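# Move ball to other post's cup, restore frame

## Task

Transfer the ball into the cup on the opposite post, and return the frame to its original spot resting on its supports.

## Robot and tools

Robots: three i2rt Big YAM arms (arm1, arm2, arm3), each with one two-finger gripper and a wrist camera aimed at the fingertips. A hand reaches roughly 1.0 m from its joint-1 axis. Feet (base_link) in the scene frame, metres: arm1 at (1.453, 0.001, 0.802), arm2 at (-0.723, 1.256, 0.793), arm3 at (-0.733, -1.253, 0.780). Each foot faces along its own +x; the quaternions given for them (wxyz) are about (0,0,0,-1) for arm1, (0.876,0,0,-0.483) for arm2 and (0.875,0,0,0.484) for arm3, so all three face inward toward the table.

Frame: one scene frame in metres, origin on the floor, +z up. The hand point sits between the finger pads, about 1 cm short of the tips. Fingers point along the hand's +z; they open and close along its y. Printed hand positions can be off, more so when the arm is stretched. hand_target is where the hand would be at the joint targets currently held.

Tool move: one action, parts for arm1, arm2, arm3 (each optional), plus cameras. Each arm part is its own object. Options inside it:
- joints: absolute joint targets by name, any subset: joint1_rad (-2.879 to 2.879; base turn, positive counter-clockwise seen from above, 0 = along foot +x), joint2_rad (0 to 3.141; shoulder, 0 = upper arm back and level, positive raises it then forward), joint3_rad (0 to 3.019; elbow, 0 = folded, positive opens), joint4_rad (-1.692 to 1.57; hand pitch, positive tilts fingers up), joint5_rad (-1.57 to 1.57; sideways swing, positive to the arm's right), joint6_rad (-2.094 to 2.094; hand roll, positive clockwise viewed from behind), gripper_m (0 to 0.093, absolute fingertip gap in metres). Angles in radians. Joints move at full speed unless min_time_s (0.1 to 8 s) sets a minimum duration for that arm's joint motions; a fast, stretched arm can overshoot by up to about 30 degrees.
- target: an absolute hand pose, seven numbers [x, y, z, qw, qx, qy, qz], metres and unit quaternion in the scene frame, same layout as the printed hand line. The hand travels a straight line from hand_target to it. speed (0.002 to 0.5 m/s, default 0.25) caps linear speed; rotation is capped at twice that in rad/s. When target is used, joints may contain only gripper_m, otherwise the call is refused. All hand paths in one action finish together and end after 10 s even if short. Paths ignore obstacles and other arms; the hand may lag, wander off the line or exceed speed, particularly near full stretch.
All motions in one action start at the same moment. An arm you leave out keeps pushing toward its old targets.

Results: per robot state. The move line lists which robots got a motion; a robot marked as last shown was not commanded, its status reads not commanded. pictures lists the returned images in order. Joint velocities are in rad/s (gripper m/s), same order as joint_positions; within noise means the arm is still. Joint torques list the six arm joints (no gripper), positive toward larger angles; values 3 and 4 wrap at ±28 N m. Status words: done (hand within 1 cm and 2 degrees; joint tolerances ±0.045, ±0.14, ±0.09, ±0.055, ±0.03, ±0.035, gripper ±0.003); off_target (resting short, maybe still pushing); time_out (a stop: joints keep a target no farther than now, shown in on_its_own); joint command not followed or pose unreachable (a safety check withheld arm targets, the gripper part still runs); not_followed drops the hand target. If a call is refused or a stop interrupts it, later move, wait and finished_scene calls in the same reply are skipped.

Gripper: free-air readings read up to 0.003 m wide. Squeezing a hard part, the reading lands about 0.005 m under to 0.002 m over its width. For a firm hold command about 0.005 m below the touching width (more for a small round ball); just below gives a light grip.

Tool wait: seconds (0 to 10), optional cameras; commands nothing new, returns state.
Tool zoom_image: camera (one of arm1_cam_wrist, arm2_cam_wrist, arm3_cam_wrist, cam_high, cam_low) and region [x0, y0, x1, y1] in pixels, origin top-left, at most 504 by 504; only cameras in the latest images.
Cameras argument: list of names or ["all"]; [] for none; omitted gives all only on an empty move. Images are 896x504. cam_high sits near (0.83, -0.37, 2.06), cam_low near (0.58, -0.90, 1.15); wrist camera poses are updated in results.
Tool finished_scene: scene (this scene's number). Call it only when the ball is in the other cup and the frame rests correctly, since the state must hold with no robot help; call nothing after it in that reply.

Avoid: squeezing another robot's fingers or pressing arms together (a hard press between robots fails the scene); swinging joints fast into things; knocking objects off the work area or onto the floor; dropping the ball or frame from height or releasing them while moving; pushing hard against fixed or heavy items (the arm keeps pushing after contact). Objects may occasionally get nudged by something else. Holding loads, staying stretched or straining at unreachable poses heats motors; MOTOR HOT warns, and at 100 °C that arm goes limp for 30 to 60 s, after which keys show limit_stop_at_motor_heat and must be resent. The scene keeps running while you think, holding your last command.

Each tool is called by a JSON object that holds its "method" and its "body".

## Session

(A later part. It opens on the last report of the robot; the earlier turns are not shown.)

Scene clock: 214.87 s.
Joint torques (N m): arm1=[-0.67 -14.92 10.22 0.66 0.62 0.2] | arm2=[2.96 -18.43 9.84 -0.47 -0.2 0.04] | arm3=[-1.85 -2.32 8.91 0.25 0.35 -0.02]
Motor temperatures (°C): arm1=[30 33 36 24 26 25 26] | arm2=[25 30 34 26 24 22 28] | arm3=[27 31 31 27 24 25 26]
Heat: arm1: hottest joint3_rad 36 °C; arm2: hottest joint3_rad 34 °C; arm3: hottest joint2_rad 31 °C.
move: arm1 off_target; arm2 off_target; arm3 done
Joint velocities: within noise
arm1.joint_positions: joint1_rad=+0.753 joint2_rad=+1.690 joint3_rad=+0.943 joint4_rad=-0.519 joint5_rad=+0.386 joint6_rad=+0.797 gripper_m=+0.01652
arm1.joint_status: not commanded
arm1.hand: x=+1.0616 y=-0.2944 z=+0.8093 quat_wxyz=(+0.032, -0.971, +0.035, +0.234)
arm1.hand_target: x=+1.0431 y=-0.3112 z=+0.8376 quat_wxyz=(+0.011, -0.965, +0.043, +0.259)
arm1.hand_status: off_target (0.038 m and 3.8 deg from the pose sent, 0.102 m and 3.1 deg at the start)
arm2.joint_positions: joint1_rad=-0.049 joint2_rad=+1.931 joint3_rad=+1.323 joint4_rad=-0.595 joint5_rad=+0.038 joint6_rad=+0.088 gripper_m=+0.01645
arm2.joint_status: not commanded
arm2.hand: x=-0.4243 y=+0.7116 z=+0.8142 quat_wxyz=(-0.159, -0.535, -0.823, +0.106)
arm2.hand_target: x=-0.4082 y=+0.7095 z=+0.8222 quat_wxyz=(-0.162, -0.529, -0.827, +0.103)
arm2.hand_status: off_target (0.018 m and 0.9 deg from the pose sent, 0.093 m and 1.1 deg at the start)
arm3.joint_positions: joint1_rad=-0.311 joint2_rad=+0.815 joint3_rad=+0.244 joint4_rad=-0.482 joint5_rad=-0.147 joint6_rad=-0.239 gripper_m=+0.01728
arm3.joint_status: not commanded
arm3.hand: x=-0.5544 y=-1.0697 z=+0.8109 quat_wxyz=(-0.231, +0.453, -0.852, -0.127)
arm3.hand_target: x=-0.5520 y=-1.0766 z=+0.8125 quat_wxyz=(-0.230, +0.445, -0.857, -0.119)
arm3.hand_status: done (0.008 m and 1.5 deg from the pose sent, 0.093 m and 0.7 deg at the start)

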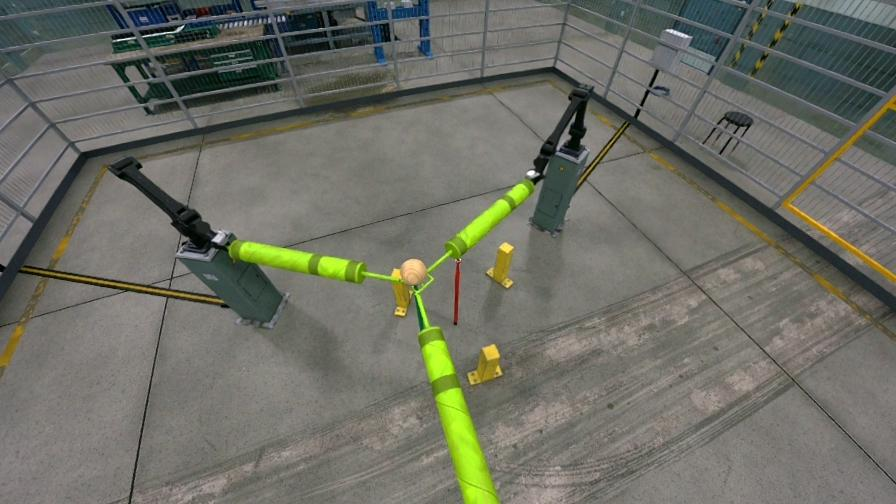

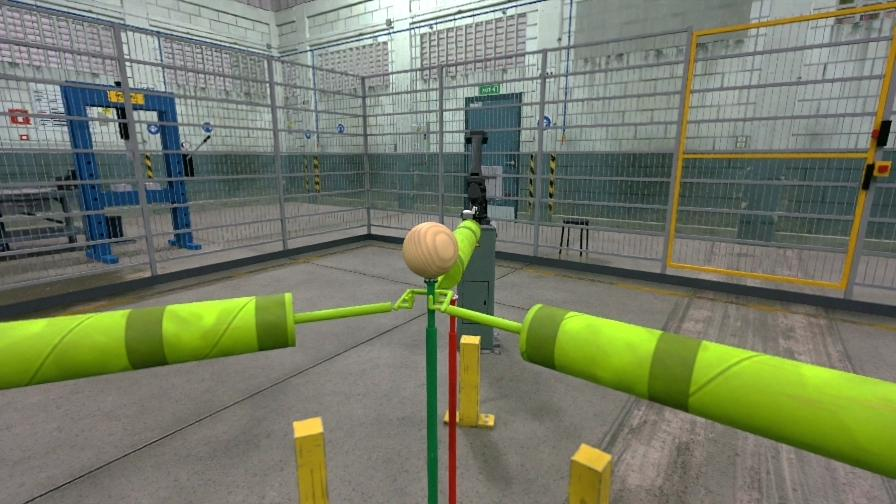

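{"method": "move", "body": {"arm1": {"target":[1.055,-0.307,0.869,-0.0115,0.965,-0.043,-0.259],"speed":0.06}, "arm2": {"target":[-0.395,0.714,0.852,0.161,0.529,0.827,-0.103],"speed":0.06}, "arm3": {"target":[-0.539,-1.072,0.844,-0.230,0.445,-0.857,-0.119],"speed":0.06}, "cameras": ["cam_high","cam_low"]}}

{"method": "zoom_image", "body": {"camera": "cam_low", "region": [370, 200, 550, 350]}}

{"method": "zoom_image", "body": {"camera": "cam_high", "region": [370, 230, 460, 320]}}

Scene clock: 239.17 s.
Joint torques (N m): arm1=[-0.62 -16.73 9.83 0.12 0.78 0.24] | arm2=[4.42 -20.31 10.29 -1.11 -0.05 0.18] | arm3=[-1.26 -2.49 11.79 -0.21 0.03 0.04]
Motor temperatures (°C): arm1=[30 32 35 24 26 25 26] | arm2=[25 34 40 26 23 22 29] | arm3=[27 30 33 27 24 25 26]
Heat: arm1: hottest joint3_rad 35 °C; arm2: hottest joint3_rad 40 °C; arm3: hottest joint3_rad 33 °C.
move: arm1 off_target; arm2 off_target; arm3 off_target
Joint velocities: within noise
arm1.joint_positions: joint1_rad=+0.764 joint2_rad=+1.634 joint3_rad=+0.950 joint4_rad=-0.588 joint5_rad=+0.386 joint6_rad=+0.806 gripper_m=+0.01652
arm1.joint_status: not commanded
arm1.hand: x=+1.0693 y=-0.2942 z=+0.8325 quat_wxyz=(+0.032, -0.972, +0.034, +0.232)
arm1.hand_target: x=+1.0558 y=-0.3061 z=+0.8687 quat_wxyz=(+0.011, -0.965, +0.043, +0.259)
arm1.hand_status: off_target (0.041 m and 4.1 deg from the pose sent, 0.061 m and 3.9 deg at the start)
arm2.joint_positions: joint1_rad=-0.042 joint2_rad=+1.920 joint3_rad=+1.355 joint4_rad=-0.646 joint5_rad=+0.043 joint6_rad=+0.096 gripper_m=+0.01645
arm2.joint_status: not commanded
arm2.hand: x=-0.4191 y=+0.7104 z=+0.8297 quat_wxyz=(-0.156, -0.536, -0.823, +0.105)
arm2.hand_target: x=-0.3955 y=+0.7147 z=+0.8519 quat_wxyz=(-0.162, -0.529, -0.827, +0.103)
arm2.hand_status: off_target (0.033 m and 1.1 deg from the pose sent, 0.048 m and 0.9 deg at the start)
arm3.joint_positions: joint1_rad=-0.342 joint2_rad=+0.800 joint3_rad=+0.297 joint4_rad=-0.575 joint5_rad=-0.151 joint6_rad=-0.265 gripper_m=+0.01728
arm3.joint_status: not commanded
arm3.hand: x=-0.5470 y=-1.0729 z=+0.8270 quat_wxyz=(-0.222, +0.452, -0.855, -0.120)
arm3.hand_target: x=-0.5388 y=-1.0715 z=+0.8430 quat_wxyz=(-0.230, +0.445, -0.857, -0.119)
arm3.hand_status: off_target (0.019 m and 1.3 deg from the pose sent, 0.036 m and 1.5 deg at the start)

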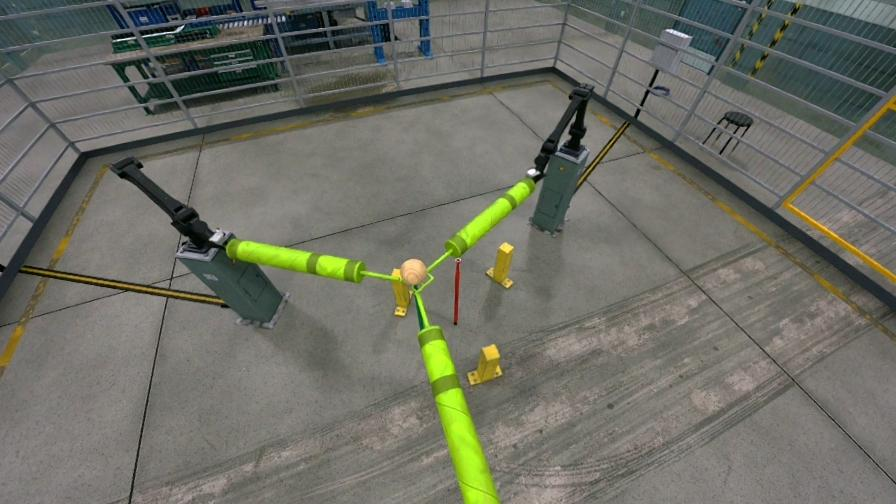

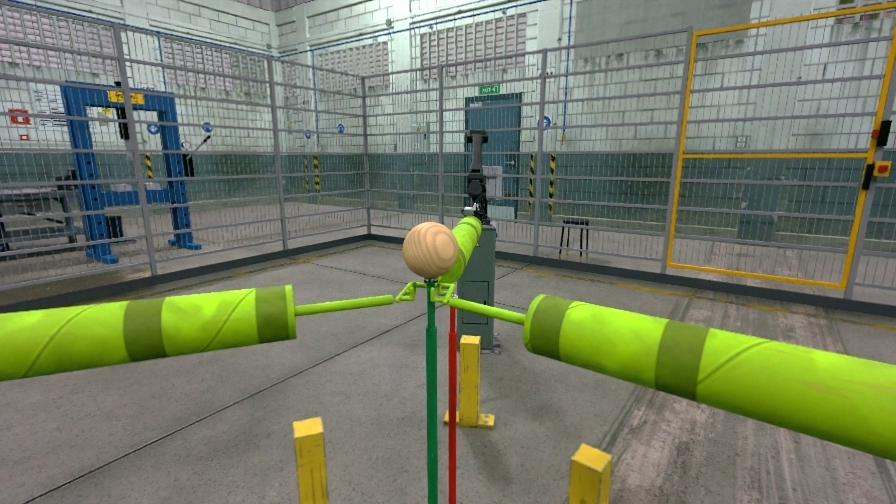

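Scaled by 2.800 from the camera's image (finer frame: 1280x720).

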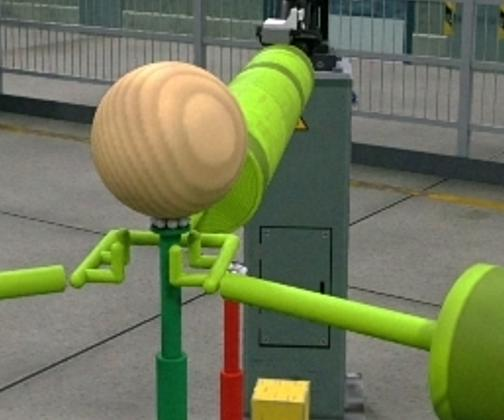

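Scaled by 5.600 from the camera's image (finer frame: 1280x720).

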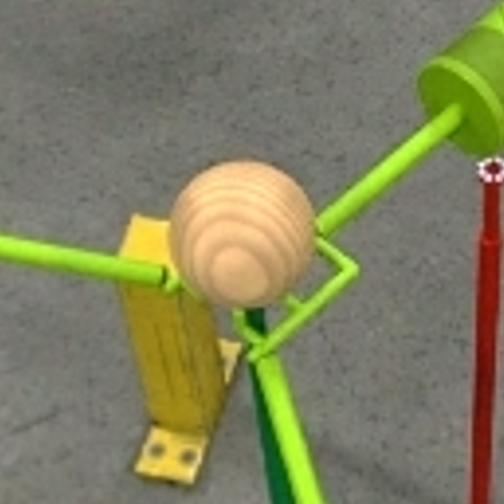

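{"method": "move", "body": {"arm1": {"target":[1.067,-0.298,0.891,-0.0115,0.965,-0.043,-0.259],"speed":0.06}, "arm2": {"target":[-0.382,0.724,0.880,0.161,0.529,0.827,-0.103],"speed":0.06}, "arm3": {"target":[-0.527,-1.062,0.876,-0.230,0.445,-0.857,-0.119],"speed":0.06}, "cameras": ["cam_high","cam_low"]}}

{"method": "zoom_image", "body": {"camera": "cam_low", "region": [370, 200, 550, 350]}}

{"method": "zoom_image", "body": {"camera": "cam_high", "region": [370, 230, 460, 320]}}

Scene clock: 252.70 s.
Joint torques (N m): arm1=[-0.79 -16.15 9.05 0.49 0.86 0.19] | arm2=[4.72 -20.37 10.63 -1.17 -0.12 0.2] | arm3=[-1.03 -2.43 13.09 -0.01 0.14 0.07]
Motor temperatures (°C): arm1=[30 33 36 24 27 25 26] | arm2=[25 33 42 26 23 22 29] | arm3=[27 29 34 27 24 25 27]
Heat: arm1: hottest joint3_rad 36 °C; arm2: hottest joint3_rad 42 °C; arm3: hottest joint3_rad 34 °C.
move: arm1 off_target; arm2 off_target; arm3 off_target
Joint velocities: within noise
arm1.joint_positions: joint1_rad=+0.772 joint2_rad=+1.572 joint3_rad=+0.950 joint4_rad=-0.654 joint5_rad=+0.386 joint6_rad=+0.816 gripper_m=+0.01652
arm1.joint_status: not commanded
arm1.hand: x=+1.0782 y=-0.2904 z=+0.8562 quat_wxyz=(+0.031, -0.972, +0.035, +0.231)
arm1.hand_target: x=+1.0675 y=-0.2974 z=+0.8903 quat_wxyz=(+0.012, -0.965, +0.043, +0.259)
arm1.hand_status: off_target (0.037 m and 4.1 deg from the pose sent, 0.059 m and 4.1 deg at the start)
arm2.joint_positions: joint1_rad=-0.018 joint2_rad=+1.886 joint3_rad=+1.382 joint4_rad=-0.710 joint5_rad=+0.055 joint6_rad=+0.121 gripper_m=+0.01645
arm2.joint_status: not commanded
arm2.hand: x=-0.4086 y=+0.7174 z=+0.8558 quat_wxyz=(-0.154, -0.537, -0.822, +0.106)
arm2.hand_target: x=-0.3828 y=+0.7247 z=+0.8798 quat_wxyz=(-0.162, -0.529, -0.827, +0.103)
arm2.hand_status: off_target (0.037 m and 1.4 deg from the pose sent, 0.064 m and 1.1 deg at the start)
arm3.joint_positions: joint1_rad=-0.342 joint2_rad=+0.800 joint3_rad=+0.378 joint4_rad=-0.668 joint5_rad=-0.153 joint6_rad=-0.266 gripper_m=+0.01728
arm3.joint_status: not commanded
arm3.hand: x=-0.5384 y=-1.0658 z=+0.8532 quat_wxyz=(-0.216, +0.453, -0.857, -0.120)
arm3.hand_target: x=-0.5271 y=-1.0618 z=+0.8751 quat_wxyz=(-0.230, +0.445, -0.857, -0.119)
arm3.hand_status: off_target (0.026 m and 1.9 deg from the pose sent, 0.054 m and 1.3 deg at the start)

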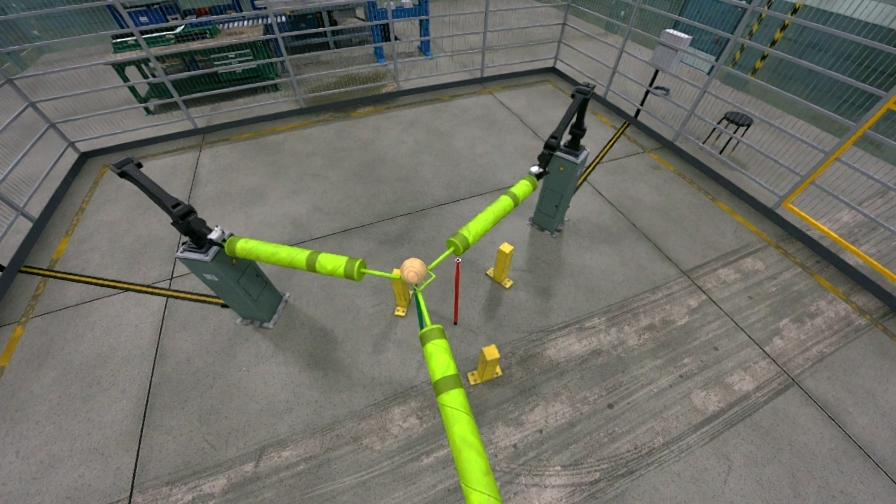

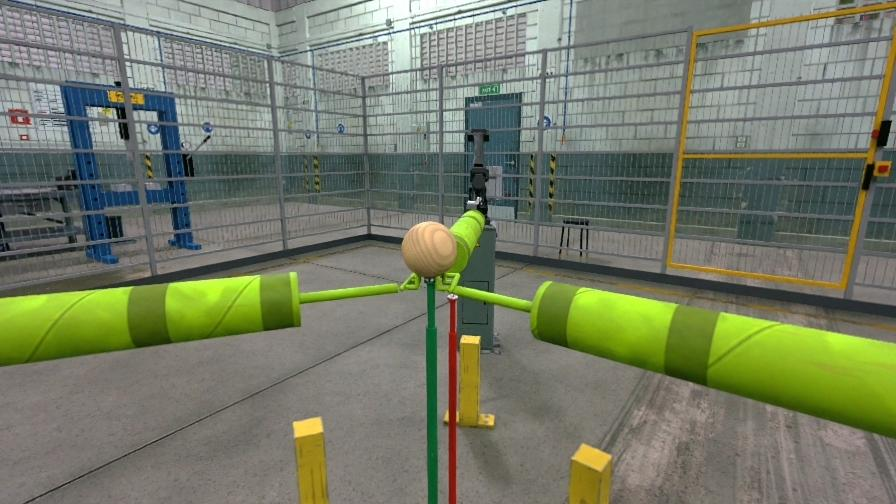

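Scaled by 2.800 from the camera's image (finer frame: 1280x720).

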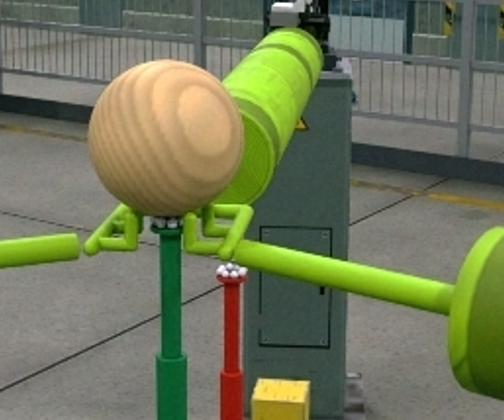

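Scaled by 5.600 from the camera's image (finer frame: 1280x720).

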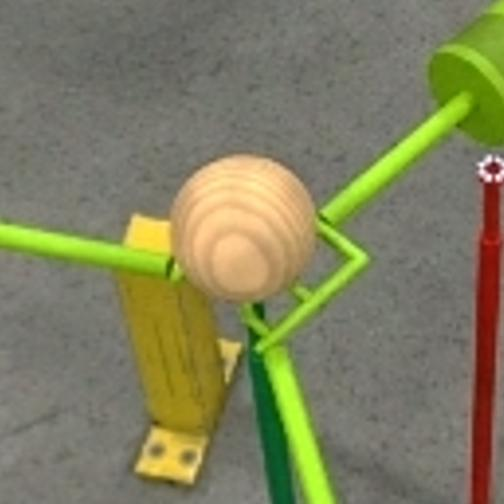

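{"method": "move", "body": {"arm1": {"target":[1.067,-0.298,0.922,-0.0115,0.965,-0.043,-0.259],"speed":0.06}, "arm2": {"target":[-0.382,0.724,0.914,0.161,0.529,0.827,-0.103],"speed":0.06}, "arm3": {"target":[-0.527,-1.062,0.913,-0.230,0.445,-0.857,-0.119],"speed":0.06}, "cameras": ["cam_high","cam_low"]}}

{"method": "zoom_image", "body": {"camera": "cam_low", "region": [370, 180, 550, 330]}}

Scene clock: 259.70 s.
Joint torques (N m): arm1=[-0.85 -16.09 11.06 -0.09 0.87 0.19] | arm2=[4.42 -19.96 11.49 -1.22 -0.22 0.19] | arm3=[-0.97 -3.55 13.83 -0.39 0.1 0.08]
Motor temperatures (°C): arm1=[30 32 37 24 27 25 26] | arm2=[25 35 41 26 23 22 29] | arm3=[27 29 35 27 24 25 27]
Heat: arm1: hottest joint3_rad 37 °C; arm2: hottest joint3_rad 41 °C; arm3: hottest joint3_rad 35 °C.
move: arm1 off_target; arm2 off_target; arm3 off_target
Joint velocities: within noise
arm1.joint_positions: joint1_rad=+0.772 joint2_rad=+1.530 joint3_rad=+0.970 joint4_rad=-0.727 joint5_rad=+0.386 joint6_rad=+0.817 gripper_m=+0.01652
arm1.joint_status: not commanded
arm1.hand: x=+1.0816 y=-0.2872 z=+0.8779 quat_wxyz=(+0.035, -0.972, +0.034, +0.228)
arm1.hand_target: x=+1.0680 y=-0.2968 z=+0.9213 quat_wxyz=(+0.011, -0.965, +0.043, +0.259)
arm1.hand_status: off_target (0.048 m and 4.6 deg from the pose sent, 0.067 m and 4.1 deg at the start)
arm2.joint_positions: joint1_rad=-0.014 joint2_rad=+1.850 joint3_rad=+1.419 joint4_rad=-0.788 joint5_rad=+0.057 joint6_rad=+0.122 gripper_m=+0.01645
arm2.joint_status: not commanded
arm2.hand: x=-0.4071 y=+0.7197 z=+0.8869 quat_wxyz=(-0.152, -0.536, -0.823, +0.106)
arm2.hand_target: x=-0.3827 y=+0.7249 z=+0.9140 quat_wxyz=(-0.162, -0.529, -0.827, +0.103)
arm2.hand_status: off_target (0.037 m and 1.4 deg from the pose sent, 0.064 m and 1.4 deg at the start)
arm3.joint_positions: joint1_rad=-0.342 joint2_rad=+0.770 joint3_rad=+0.455 joint4_rad=-0.787 joint5_rad=-0.151 joint6_rad=-0.266 gripper_m=+0.01728
arm3.joint_status: not commanded
arm3.hand: x=-0.5359 y=-1.0641 z=+0.8836 quat_wxyz=(-0.210, +0.453, -0.858, -0.118)
arm3.hand_target: x=-0.5270 y=-1.0615 z=+0.9116 quat_wxyz=(-0.230, +0.445, -0.857, -0.119)
arm3.hand_status: off_target (0.031 m and 2.4 deg from the pose sent, 0.061 m and 1.9 deg at the start)

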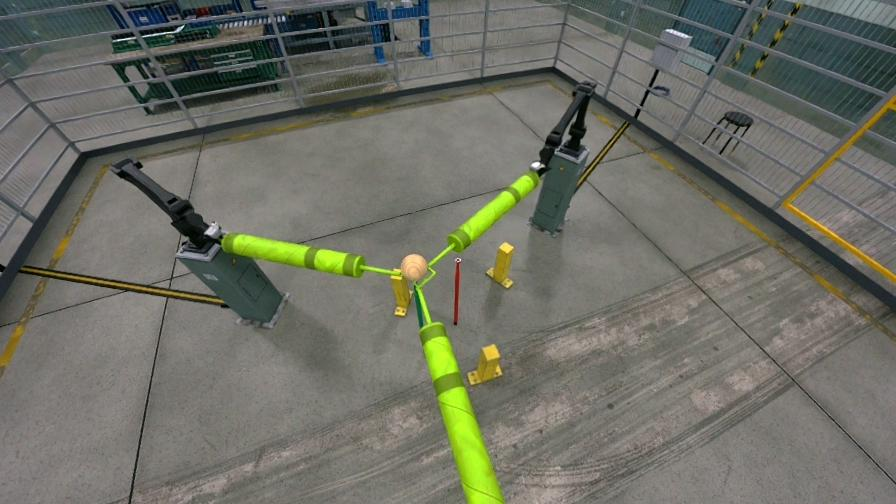

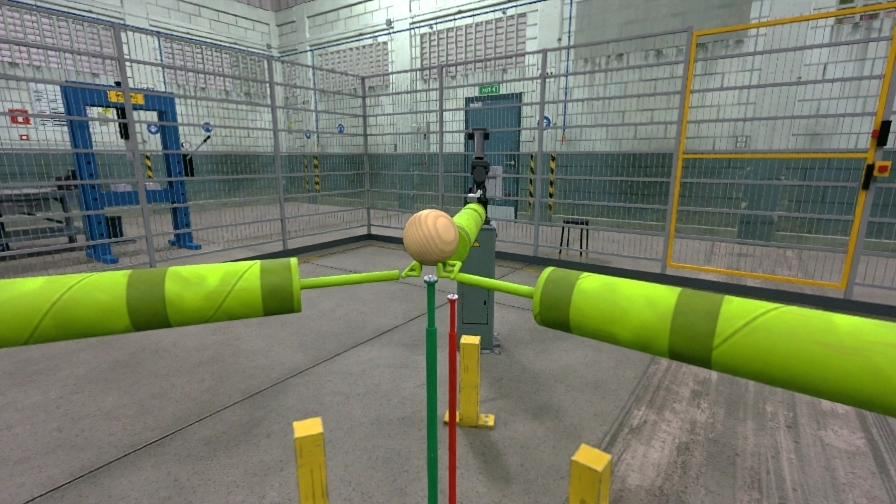

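Scaled by 2.800 from the camera's image (finer frame: 1280x720).

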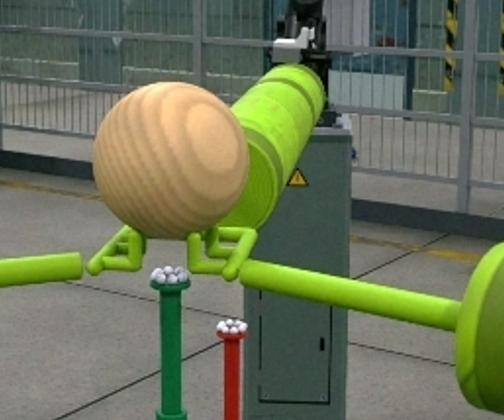

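{"method": "move", "body": {"arm1": {"target":[0.953,-0.030,0.922,-0.0115,0.965,-0.043,-0.259],"speed":0.12}, "arm2": {"target":[-0.502,0.990,0.900,0.161,0.529,0.827,-0.103],"speed":0.12}, "arm3": {"target":[-0.645,-0.794,0.918,-0.230,0.445,-0.857,-0.119],"speed":0.12}, "cameras": ["cam_high","cam_low"]}}

{"method": "zoom_image", "body": {"camera": "cam_low", "region": [370, 180, 550, 330]}}

{"method": "zoom_image", "body": {"camera": "cam_high", "region": [410, 200, 510, 290]}}

Scene clock: 274.53 s.
Joint torques (N m): arm1=[-2.2 -11.58 11.51 0.64 -0.24 0.22] | arm2=[3.55 -9.82 7.17 -0.28 -0.04 0.11] | arm3=[1.26 -9.23 12.11 0.23 0.71 0.3]
Motor temperatures (°C): arm1=[30 32 38 24 27 25 27] | arm2=[25 34 43 26 23 22 29] | arm3=[27 29 37 27 24 25 27]
Heat: arm1: hottest joint3_rad 38 °C; arm2: hottest joint3_rad 43 °C; arm3: hottest joint3_rad 37 °C.
move: arm1 off_target; arm2 off_target; arm3 off_target
Joint velocities: within noise
arm1.joint_positions: joint1_rad=+0.077 joint2_rad=+1.435 joint3_rad=+0.898 joint4_rad=-0.550 joint5_rad=+0.091 joint6_rad=+0.154 gripper_m=+0.01652
arm1.joint_status: not commanded
arm1.hand: x=+0.9714 y=-0.0346 z=+0.8967 quat_wxyz=(+0.017, -0.971, +0.033, +0.238)
arm1.hand_target: x=+0.9541 y=-0.0299 z=+0.9223 quat_wxyz=(+0.012, -0.965, +0.043, +0.259)
arm1.hand_status: off_target (0.032 m and 2.8 deg from the pose sent, 0.291 m and 4.7 deg at the start)
arm2.joint_positions: joint1_rad=+0.158 joint2_rad=+1.160 joint3_rad=+0.671 joint4_rad=-0.737 joint5_rad=+0.111 joint6_rad=+0.282 gripper_m=+0.01645
arm2.joint_status: not commanded
arm2.hand: x=-0.5053 y=+0.9789 z=+0.8917 quat_wxyz=(-0.155, -0.535, -0.824, +0.105)
arm2.hand_target: x=-0.5021 y=+0.9894 z=+0.8995 quat_wxyz=(-0.161, -0.529, -0.827, +0.103)
arm2.hand_status: off_target (0.014 m and 1.0 deg from the pose sent, 0.287 m and 1.4 deg at the start)
arm3.joint_positions: joint1_rad=+0.450 joint2_rad=+1.367 joint3_rad=+0.889 joint4_rad=-0.649 joint5_rad=+0.243 joint6_rad=+0.432 gripper_m=+0.01727
arm3.joint_status: not commanded
arm3.hand: x=-0.6412 y=-0.8053 z=+0.8977 quat_wxyz=(-0.221, +0.454, -0.856, -0.107)
arm3.hand_target: x=-0.6450 y=-0.7945 z=+0.9179 quat_wxyz=(-0.230, +0.445, -0.857, -0.120)
arm3.hand_status: off_target (0.024 m and 2.0 deg from the pose sent, 0.293 m and 2.4 deg at the start)

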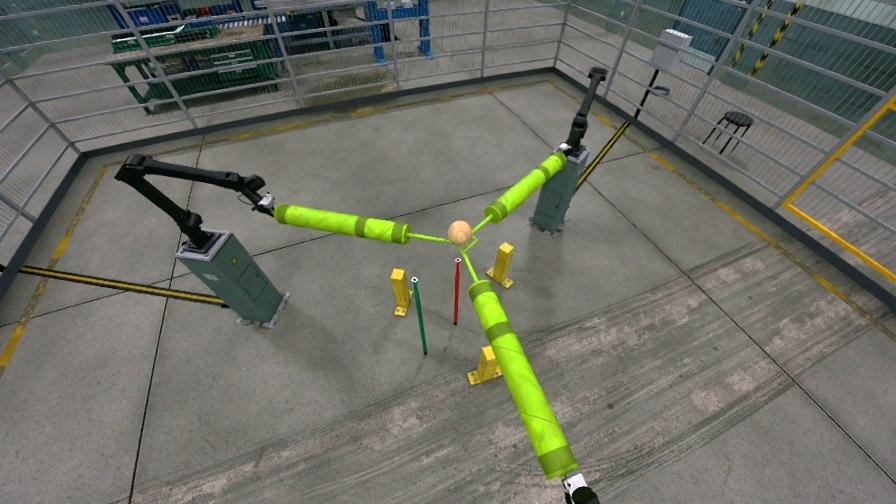

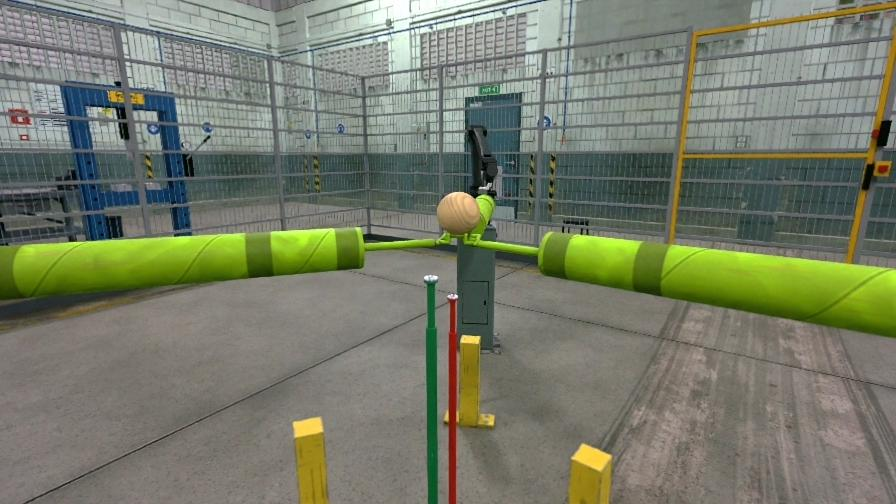

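Scaled by 2.800 from the camera's image (finer frame: 1280x720).

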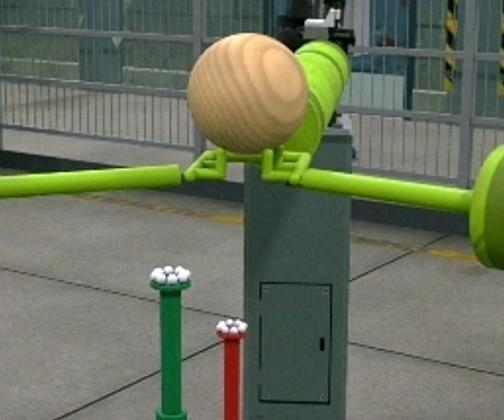

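Scaled by 5.040 from the camera's image (finer frame: 1280x720).

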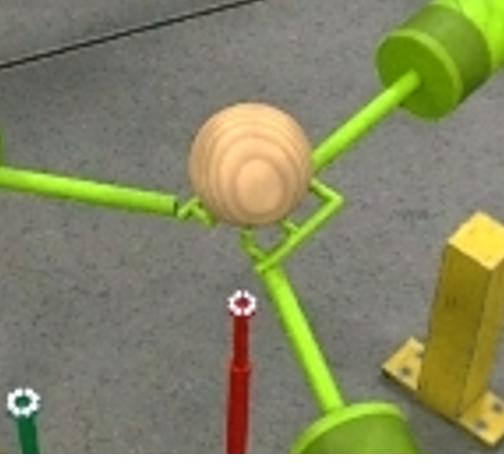

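{"method": "move", "body": {"arm1": {"target":[0.937,-0.028,0.776,-0.0115,0.965,-0.043,-0.259],"speed":0.1}, "arm2": {"target":[-0.518,0.992,0.762,0.161,0.529,0.827,-0.103],"speed":0.1}, "arm3": {"target":[-0.661,-0.792,0.773,-0.230,0.445,-0.857,-0.119],"speed":0.1}, "cameras": ["cam_high","cam_low"]}}

{"method": "zoom_image", "body": {"camera": "cam_low", "region": [370, 200, 550, 350]}}

{"method": "zoom_image", "body": {"camera": "cam_high", "region": [410, 210, 510, 300]}}

Scene clock: 289.67 s.
Joint torques (N m): arm1=[-1.85 -15.15 6.45 1.51 -0.35 0.24] | arm2=[1.49 -8.12 4.21 0.98 -0.27 -0.16] | arm3=[-0.09 -10.64 6.72 1.4 1.07 0.15]
Motor temperatures (°C): arm1=[30 32 38 24 27 25 27] | arm2=[25 33 41 26 23 22 29] | arm3=[27 29 38 27 24 25 27]
Heat: arm1: hottest joint3_rad 38 °C; arm2: hottest joint3_rad 41 °C; arm3: hottest joint3_rad 38 °C.
move: arm1 off_target; arm2 done; arm3 done
Joint velocities: within noise
arm1.joint_positions: joint1_rad=+0.066 joint2_rad=+1.759 joint3_rad=+0.832 joint4_rad=-0.152 joint5_rad=+0.091 joint6_rad=+0.148 gripper_m=+0.01652
arm1.joint_status: not commanded
arm1.hand: x=+0.9484 y=-0.0308 z=+0.7619 quat_wxyz=(+0.019, -0.970, +0.035, +0.242)
arm1.hand_target: x=+0.9372 y=-0.0279 z=+0.7762 quat_wxyz=(+0.012, -0.965, +0.043, +0.259)
arm1.hand_status: off_target (0.018 m and 2.4 deg from the pose sent, 0.126 m and 2.8 deg at the start)
arm2.joint_positions: joint1_rad=+0.148 joint2_rad=+1.436 joint3_rad=+0.455 joint4_rad=-0.237 joint5_rad=+0.106 joint6_rad=+0.278 gripper_m=+0.01645
arm2.joint_status: not commanded
arm2.hand: x=-0.5183 y=+0.9888 z=+0.7639 quat_wxyz=(-0.159, -0.536, -0.822, +0.105)
arm2.hand_target: x=-0.5180 y=+0.9919 z=+0.7621 quat_wxyz=(-0.161, -0.529, -0.827, +0.103)
arm2.hand_status: done (0.004 m and 1.1 deg from the pose sent, 0.131 m and 1.0 deg at the start)
arm3.joint_positions: joint1_rad=+0.506 joint2_rad=+1.640 joint3_rad=+0.757 joint4_rad=-0.245 joint5_rad=+0.253 joint6_rad=+0.483 gripper_m=+0.01727
arm3.joint_status: not commanded
arm3.hand: x=-0.6647 y=-0.7940 z=+0.7673 quat_wxyz=(-0.219, +0.455, -0.855, -0.116)
arm3.hand_target: x=-0.6611 y=-0.7919 z=+0.7731 quat_wxyz=(-0.230, +0.445, -0.857, -0.119)
arm3.hand_status: done (0.007 m and 1.7 deg from the pose sent, 0.127 m and 1.9 deg at the start)

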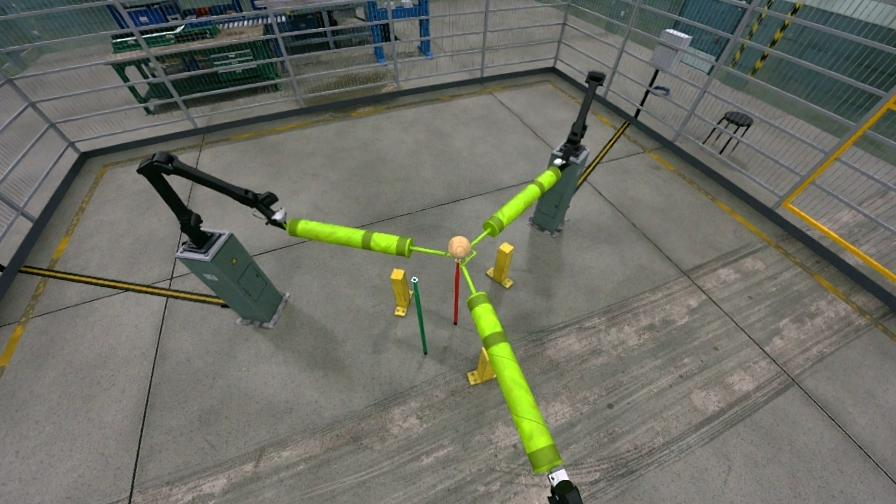

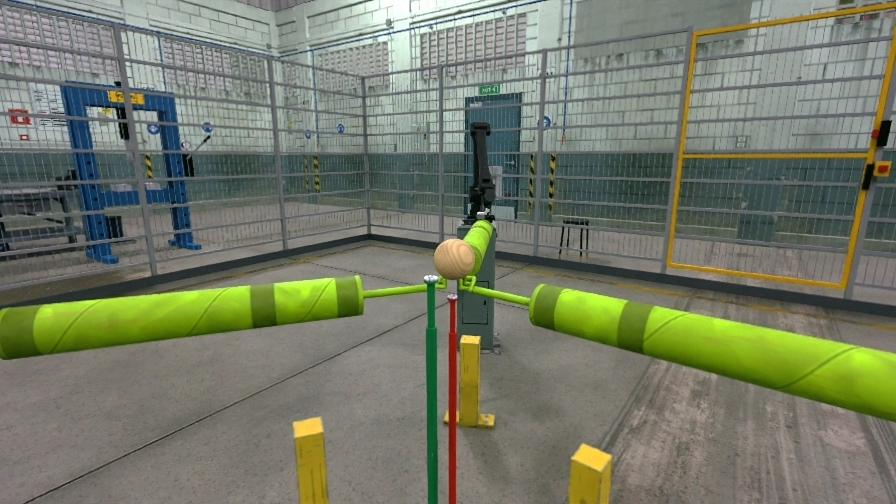

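Scaled by 2.800 from the camera's image (finer frame: 1280x720).

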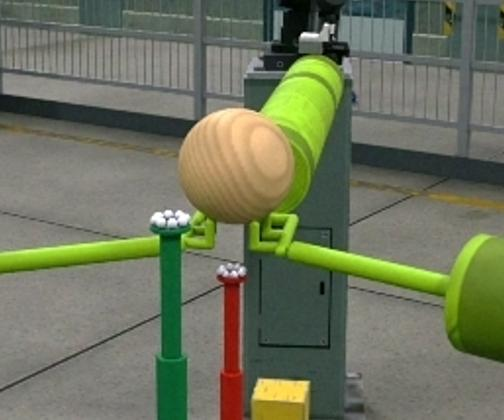

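Scaled by 5.040 from the camera's image (finer frame: 1280x720).

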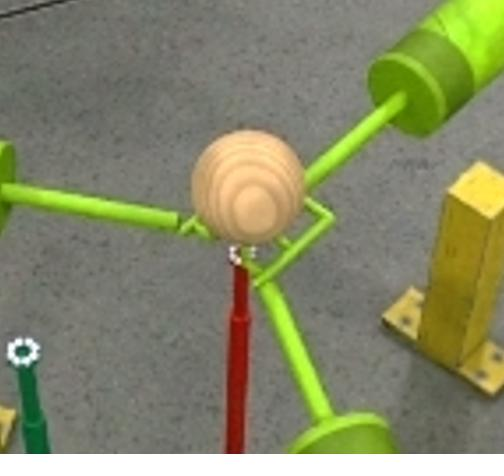

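{"method": "move", "body": {"arm1": {"target":[0.937,-0.037,0.751,-0.0115,0.965,-0.043,-0.259],"speed":0.06}, "arm2": {"target":[-0.518,0.983,0.738,0.161,0.529,0.827,-0.103],"speed":0.06}, "arm3": {"target":[-0.661,-0.801,0.747,-0.230,0.445,-0.857,-0.119],"speed":0.06}, "cameras": ["cam_high","cam_low"]}}

{"method": "zoom_image", "body": {"camera": "cam_low", "region": [370, 200, 550, 350]}}

{"method": "zoom_image", "body": {"camera": "cam_high", "region": [410, 210, 510, 300]}}

Scene clock: 305.23 s.
Joint torques (N m): arm1=[-0.38 -14.92 5.82 1.63 0.01 0.39] | arm2=[1.44 -8.7 3.95 1.1 -0.27 -0.16] | arm3=[-0.26 -10.34 5.81 1.39 0.76 0.13]
Motor temperatures (°C): arm1=[30 32 37 24 26 25 27] | arm2=[25 32 37 26 23 22 29] | arm3=[27 29 36 27 24 25 27]
Heat: arm1: hottest joint3_rad 37 °C; arm2: hottest joint3_rad 37 °C; arm3: hottest joint3_rad 36 °C.
move: arm1 off_target; arm2 done; arm3 done
Joint velocities: within noise
arm1.joint_positions: joint1_rad=+0.070 joint2_rad=+1.821 joint3_rad=+0.828 joint4_rad=-0.086 joint5_rad=+0.091 joint6_rad=+0.150 gripper_m=+0.01652
arm1.joint_status: not commanded
arm1.hand: x=+0.9476 y=-0.0326 z=+0.7380 quat_wxyz=(+0.018, -0.970, +0.035, +0.241)
arm1.hand_target: x=+0.9372 y=-0.0371 z=+0.7511 quat_wxyz=(+0.011, -0.965, +0.043, +0.259)
arm1.hand_status: off_target (0.017 m and 2.4 deg from the pose sent, 0.017 m and 2.4 deg at the start)
arm2.joint_positions: joint1_rad=+0.128 joint2_rad=+1.541 joint3_rad=+0.450 joint4_rad=-0.135 joint5_rad=+0.099 joint6_rad=+0.259 gripper_m=+0.01645
arm2.joint_status: not commanded
arm2.hand: x=-0.5212 y=+0.9834 z=+0.7379 quat_wxyz=(-0.154, -0.537, -0.823, +0.103)
arm2.hand_target: x=-0.5181 y=+0.9831 z=+0.7380 quat_wxyz=(-0.161, -0.529, -0.827, +0.103)
arm2.hand_status: done (0.003 m and 1.3 deg from the pose sent, 0.026 m and 1.1 deg at the start)
arm3.joint_positions: joint1_rad=+0.506 joint2_rad=+1.685 joint3_rad=+0.721 joint4_rad=-0.154 joint5_rad=+0.260 joint6_rad=+0.483 gripper_m=+0.01727
arm3.joint_status: not commanded
arm3.hand: x=-0.6639 y=-0.8001 z=+0.7452 quat_wxyz=(-0.225, +0.453, -0.855, -0.118)
arm3.hand_target: x=-0.6611 y=-0.8011 z=+0.7469 quat_wxyz=(-0.230, +0.445, -0.857, -0.119)
arm3.hand_status: done (0.004 m and 1.1 deg from the pose sent, 0.022 m and 1.7 deg at the start)

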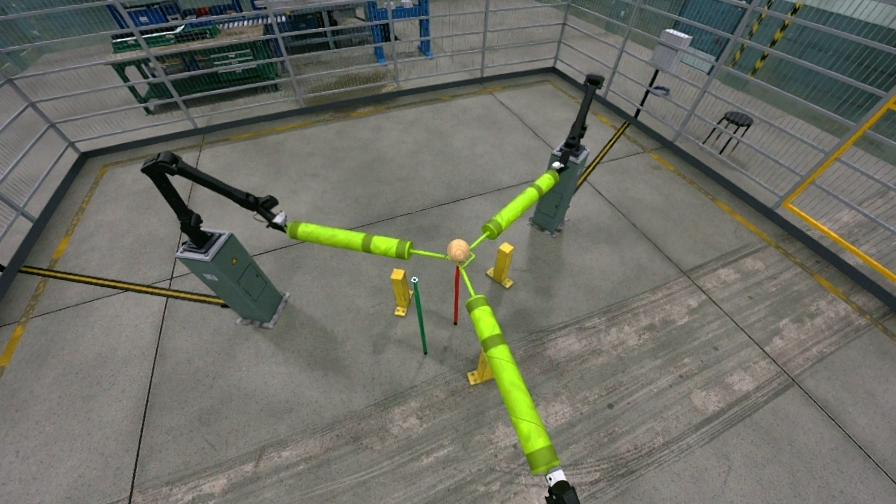

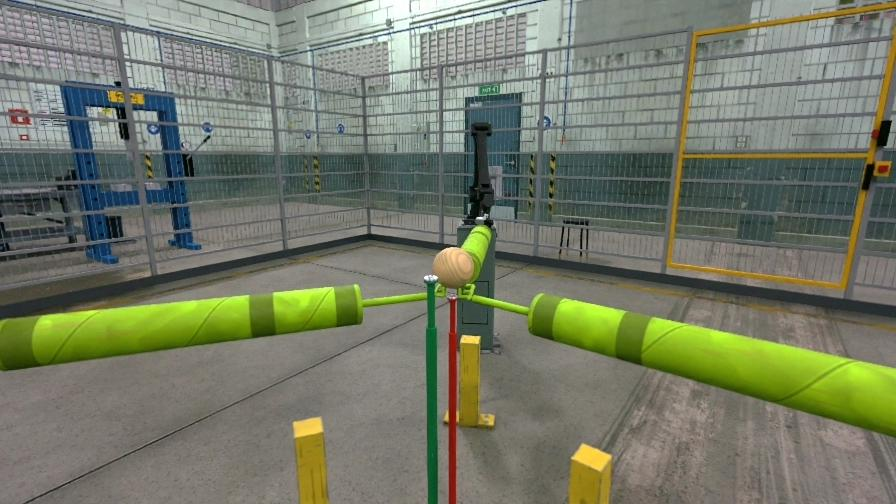

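Scaled by 2.800 from the camera's image (finer frame: 1280x720).

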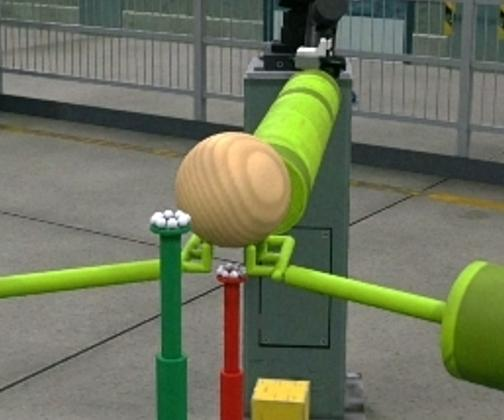

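Scaled by 5.040 from the camera's image (finer frame: 1280x720).

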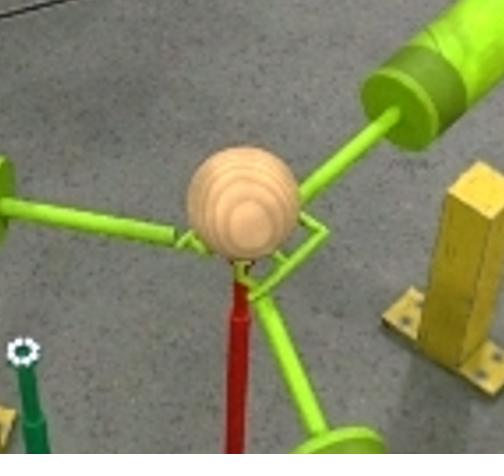

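{"method": "move", "body": {"arm1": {"target":[0.937,-0.039,0.697,-0.0115,0.965,-0.043,-0.259],"speed":0.06}, "arm2": {"target":[-0.518,0.981,0.686,0.161,0.529,0.827,-0.103],"speed":0.06}, "arm3": {"target":[-0.661,-0.803,0.693,-0.230,0.445,-0.857,-0.119],"speed":0.06}, "cameras": ["cam_high","cam_low"]}}

{"method": "zoom_image", "body": {"camera": "cam_low", "region": [370, 200, 550, 350]}}

Scene clock: 321.30 s.
Joint torques (N m): arm1=[-0.09 -15.27 4.89 1.72 0.06 0.41] | arm2=[1.03 -9.58 2.36 1.18 -0.2 -0.16] | arm3=[-0.26 -10.52 4.48 1.54 0.6 0.13]
Motor temperatures (°C): arm1=[30 32 36 24 26 25 27] | arm2=[25 31 35 26 23 22 30] | arm3=[27 29 35 27 24 25 27]
Heat: arm1: hottest joint3_rad 36 °C; arm2: hottest joint3_rad 35 °C; arm3: hottest joint3_rad 35 °C.
move: arm1 off_target; arm2 done; arm3 done
Joint velocities: within noise
arm1.joint_positions: joint1_rad=+0.073 joint2_rad=+1.962 joint3_rad=+0.825 joint4_rad=+0.057 joint5_rad=+0.093 joint6_rad=+0.152 gripper_m=+0.01652
arm1.joint_status: not commanded
arm1.hand: x=+0.9491 y=-0.0333 z=+0.6854 quat_wxyz=(+0.018, -0.970, +0.034, +0.241)
arm1.hand_target: x=+0.9373 y=-0.0390 z=+0.6971 quat_wxyz=(+0.011, -0.965, +0.043, +0.259)
arm1.hand_status: off_target (0.018 m and 2.5 deg from the pose sent, 0.043 m and 2.4 deg at the start)
arm2.joint_positions: joint1_rad=+0.128 joint2_rad=+1.755 joint3_rad=+0.442 joint4_rad=+0.088 joint5_rad=+0.096 joint6_rad=+0.255 gripper_m=+0.01645
arm2.joint_status: not commanded
arm2.hand: x=-0.5198 y=+0.9821 z=+0.6869 quat_wxyz=(-0.156, -0.535, -0.824, +0.102)
arm2.hand_target: x=-0.5181 y=+0.9811 z=+0.6860 quat_wxyz=(-0.161, -0.529, -0.827, +0.103)
arm2.hand_status: done (0.002 m and 1.0 deg from the pose sent, 0.052 m and 1.2 deg at the start)
arm3.joint_positions: joint1_rad=+0.506 joint2_rad=+1.833 joint3_rad=+0.703 joint4_rad=+0.016 joint5_rad=+0.263 joint6_rad=+0.483 gripper_m=+0.01727
arm3.joint_status: not commanded
arm3.hand: x=-0.6636 y=-0.8013 z=+0.6937 quat_wxyz=(-0.227, +0.452, -0.854, -0.119)
arm3.hand_target: x=-0.6611 y=-0.8030 z=+0.6931 quat_wxyz=(-0.230, +0.445, -0.857, -0.119)
arm3.hand_status: done (0.003 m and 0.9 deg from the pose sent, 0.052 m and 1.1 deg at the start)

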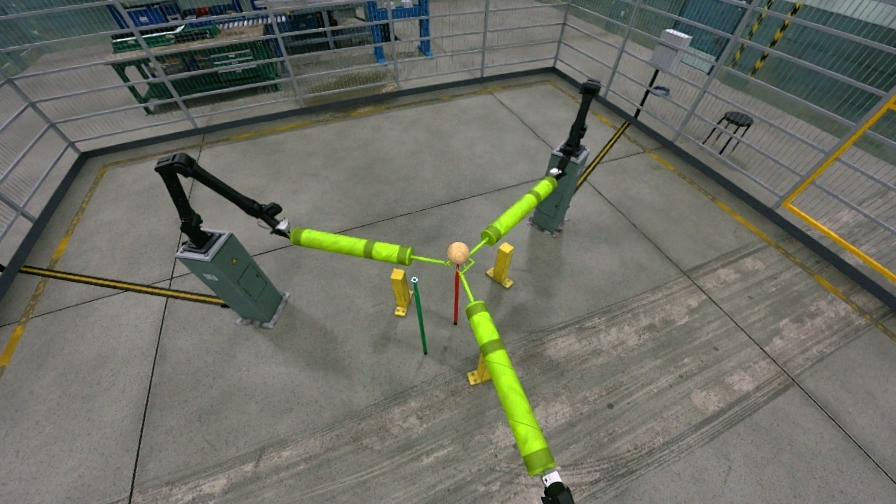

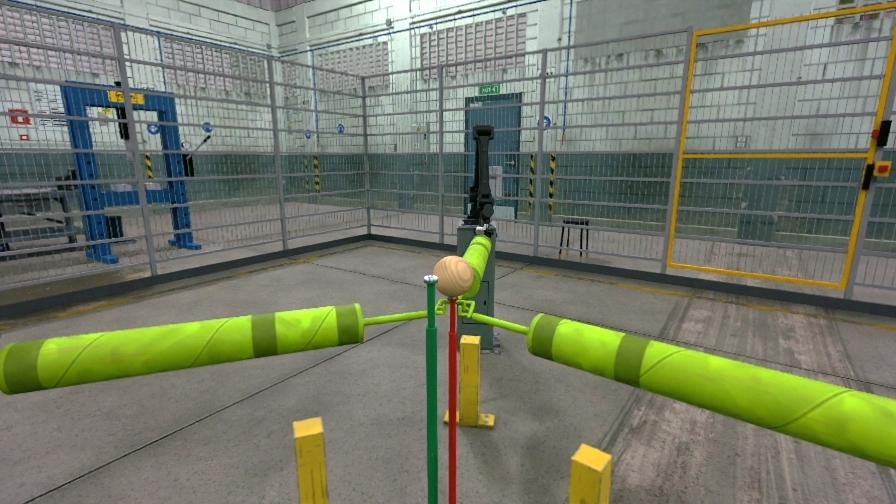

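Scaled by 2.800 from the camera's image (finer frame: 1280x720).

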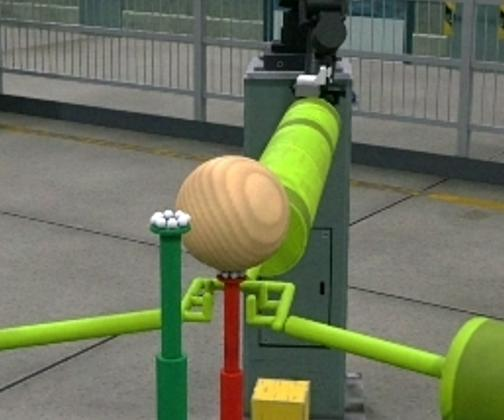

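{"method": "move", "body": {"arm1": {"target":[0.887,0.047,0.685,-0.0115,0.965,-0.043,-0.259],"speed":0.09}, "arm2": {"target":[-0.563,1.062,0.673,0.161,0.529,0.827,-0.103],"speed":0.09}, "arm3": {"target":[-0.706,-0.721,0.681,-0.230,0.445,-0.857,-0.119],"speed":0.09}}}

{"method": "move", "body": {"arm1": {"target":[0.887,0.047,0.471,-0.0115,0.965,-0.043,-0.259],"speed":0.13}, "arm2": {"target":[-0.563,1.062,0.459,0.161,0.529,0.827,-0.103],"speed":0.13}, "arm3": {"target":[-0.706,-0.721,0.467,-0.230,0.445,-0.857,-0.119],"speed":0.13}, "cameras": ["cam_high","cam_low"]}}

Scene clock: 331.00 s.
Joint torques (N m): arm1=[-1.79 -16.5 6.83 0.66 -0.39 0.27] | arm2=[2.73 -7.3 -0.06 1.05 -0.04 0.1] | arm3=[0.56 -12.63 7.2 0.43 0.79 0.23]
Motor temperatures (°C): arm1=[30 33 35 24 26 25 27] | arm2=[25 31 34 26 23 22 30] | arm3=[27 29 34 27 24 25 27]
Heat: arm1: hottest joint3_rad 35 °C; arm2: hottest joint3_rad 34 °C; arm3: hottest joint3_rad 34 °C.
move: arm1 off_target; arm2 done; arm3 done
Joint velocities: within noise
arm1.joint_positions: joint1_rad=-0.099 joint2_rad=+2.055 joint3_rad=+0.953 joint4_rad=+0.041 joint5_rad=+0.007 joint6_rad=+0.003 gripper_m=+0.01652
arm1.joint_status: not commanded
arm1.hand: x=+0.9039 y=+0.0422 z=+0.6726 quat_wxyz=(+0.017, -0.968, +0.035, +0.246)
arm1.hand_target: x=+0.8874 y=+0.0472 z=+0.6854 quat_wxyz=(+0.012, -0.965, +0.043, +0.259)
arm1.hand_status: off_target (0.022 m and 1.8 deg from the pose sent, 0.101 m and 2.5 deg at the start)
arm2.joint_positions: joint1_rad=+0.198 joint2_rad=+1.755 joint3_rad=+0.214 joint4_rad=+0.319 joint5_rad=+0.122 joint6_rad=+0.313 gripper_m=+0.01645
arm2.joint_status: not commanded
arm2.hand: x=-0.5635 y=+1.0559 z=+0.6737 quat_wxyz=(-0.159, -0.531, -0.825, +0.105)
arm2.hand_target: x=-0.5630 y=+1.0619 z=+0.6730 quat_wxyz=(-0.161, -0.529, -0.827, +0.103)
arm2.hand_status: done (0.006 m and 0.5 deg from the pose sent, 0.092 m and 1.0 deg at the start)
arm3.joint_positions: joint1_rad=+0.604 joint2_rad=+1.980 joint3_rad=+0.925 joint4_rad=-0.085 joint5_rad=+0.306 joint6_rad=+0.575 gripper_m=+0.01727
arm3.joint_status: not commanded
arm3.hand: x=-0.7041 y=-0.7284 z=+0.6782 quat_wxyz=(-0.227, +0.452, -0.854, -0.119)
arm3.hand_target: x=-0.7061 y=-0.7210 z=+0.6812 quat_wxyz=(-0.230, +0.445, -0.857, -0.119)
arm3.hand_status: done (0.008 m and 0.9 deg from the pose sent, 0.092 m and 0.9 deg at the start)
pictures: none

Scene clock: 333.23 s.
Joint torques (N m): arm1=[-1.49 -19.55 2.69 1.36 -0.26 0.31] | arm2=[2.43 -10.52 -4.66 1.2 0.06 0.07] | arm3=[0.38 -15.09 2.91 1.51 0.78 0.18]
Motor temperatures (°C): arm1=[30 33 34 24 26 25 27] | arm2=[25 31 33 26 23 22 30] | arm3=[27 29 33 27 24 25 27]
Heat: arm1: hottest joint3_rad 34 °C; arm2: hottest joint3_rad 33 °C; arm3: hottest joint3_rad 33 °C.
move: arm1 off_target; arm2 done; arm3 done
Joint velocities: within noise
arm1.joint_positions: joint1_rad=-0.099 joint2_rad=+2.623 joint3_rad=+1.188 joint4_rad=+0.369 joint5_rad=+0.006 joint6_rad=+0.002 gripper_m=+0.01652
arm1.joint_status: not commanded
arm1.hand: x=+0.9021 y=+0.0442 z=+0.4594 quat_wxyz=(+0.016, -0.969, +0.035, +0.244)
arm1.hand_target: x=+0.8872 y=+0.0471 z=+0.4710 quat_wxyz=(+0.011, -0.965, +0.043, +0.259)
arm1.hand_status: off_target (0.019 m and 2.1 deg from the pose sent, 0.202 m and 1.9 deg at the start)
arm2.joint_positions: joint1_rad=+0.208 joint2_rad=+2.793 joint3_rad=+0.560 joint4_rad=+1.007 joint5_rad=+0.122 joint6_rad=+0.322 gripper_m=+0.01645
arm2.joint_status: not commanded
arm2.hand: x=-0.5631 y=+1.0571 z=+0.4595 quat_wxyz=(-0.159, -0.531, -0.826, +0.104)
arm2.hand_target: x=-0.5632 y=+1.0620 z=+0.4590 quat_wxyz=(-0.161, -0.529, -0.827, +0.103)
arm2.hand_status: done (0.005 m and 0.4 deg from the pose sent, 0.215 m and 0.5 deg at the start)
arm3.joint_positions: joint1_rad=+0.604 joint2_rad=+2.554 joint3_rad=+1.122 joint4_rad=+0.270 joint5_rad=+0.306 joint6_rad=+0.578 gripper_m=+0.01727
arm3.joint_status: not commanded
arm3.hand: x=-0.7048 y=-0.7294 z=+0.4631 quat_wxyz=(-0.222, +0.453, -0.856, -0.110)
arm3.hand_target: x=-0.7060 y=-0.7210 z=+0.4671 quat_wxyz=(-0.230, +0.445, -0.857, -0.119)
arm3.hand_status: done (0.009 m and 1.7 deg from the pose sent, 0.211 m and 0.9 deg at the start)

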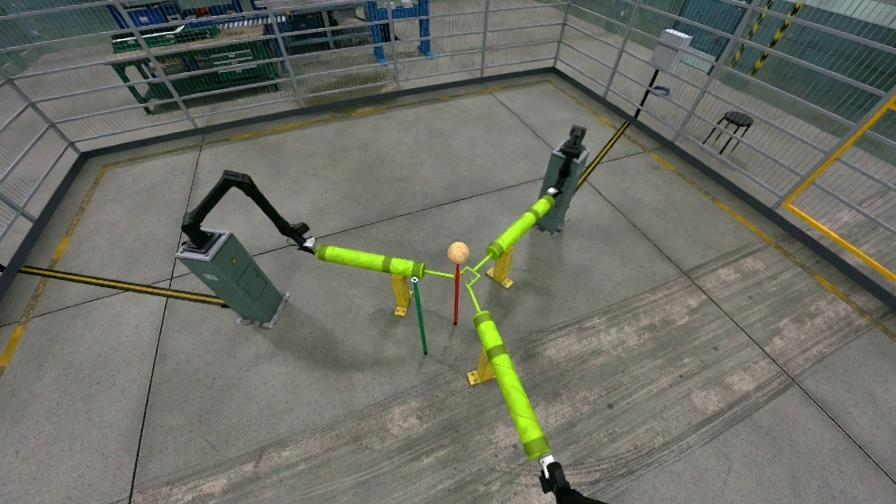

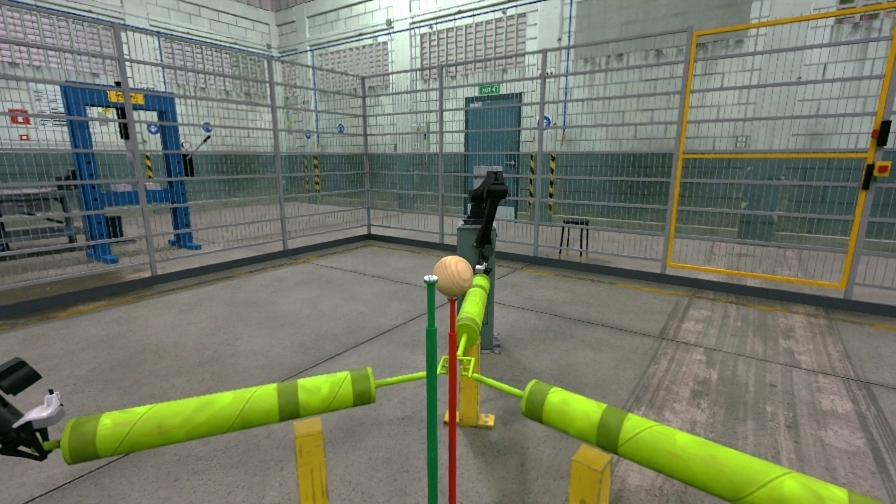

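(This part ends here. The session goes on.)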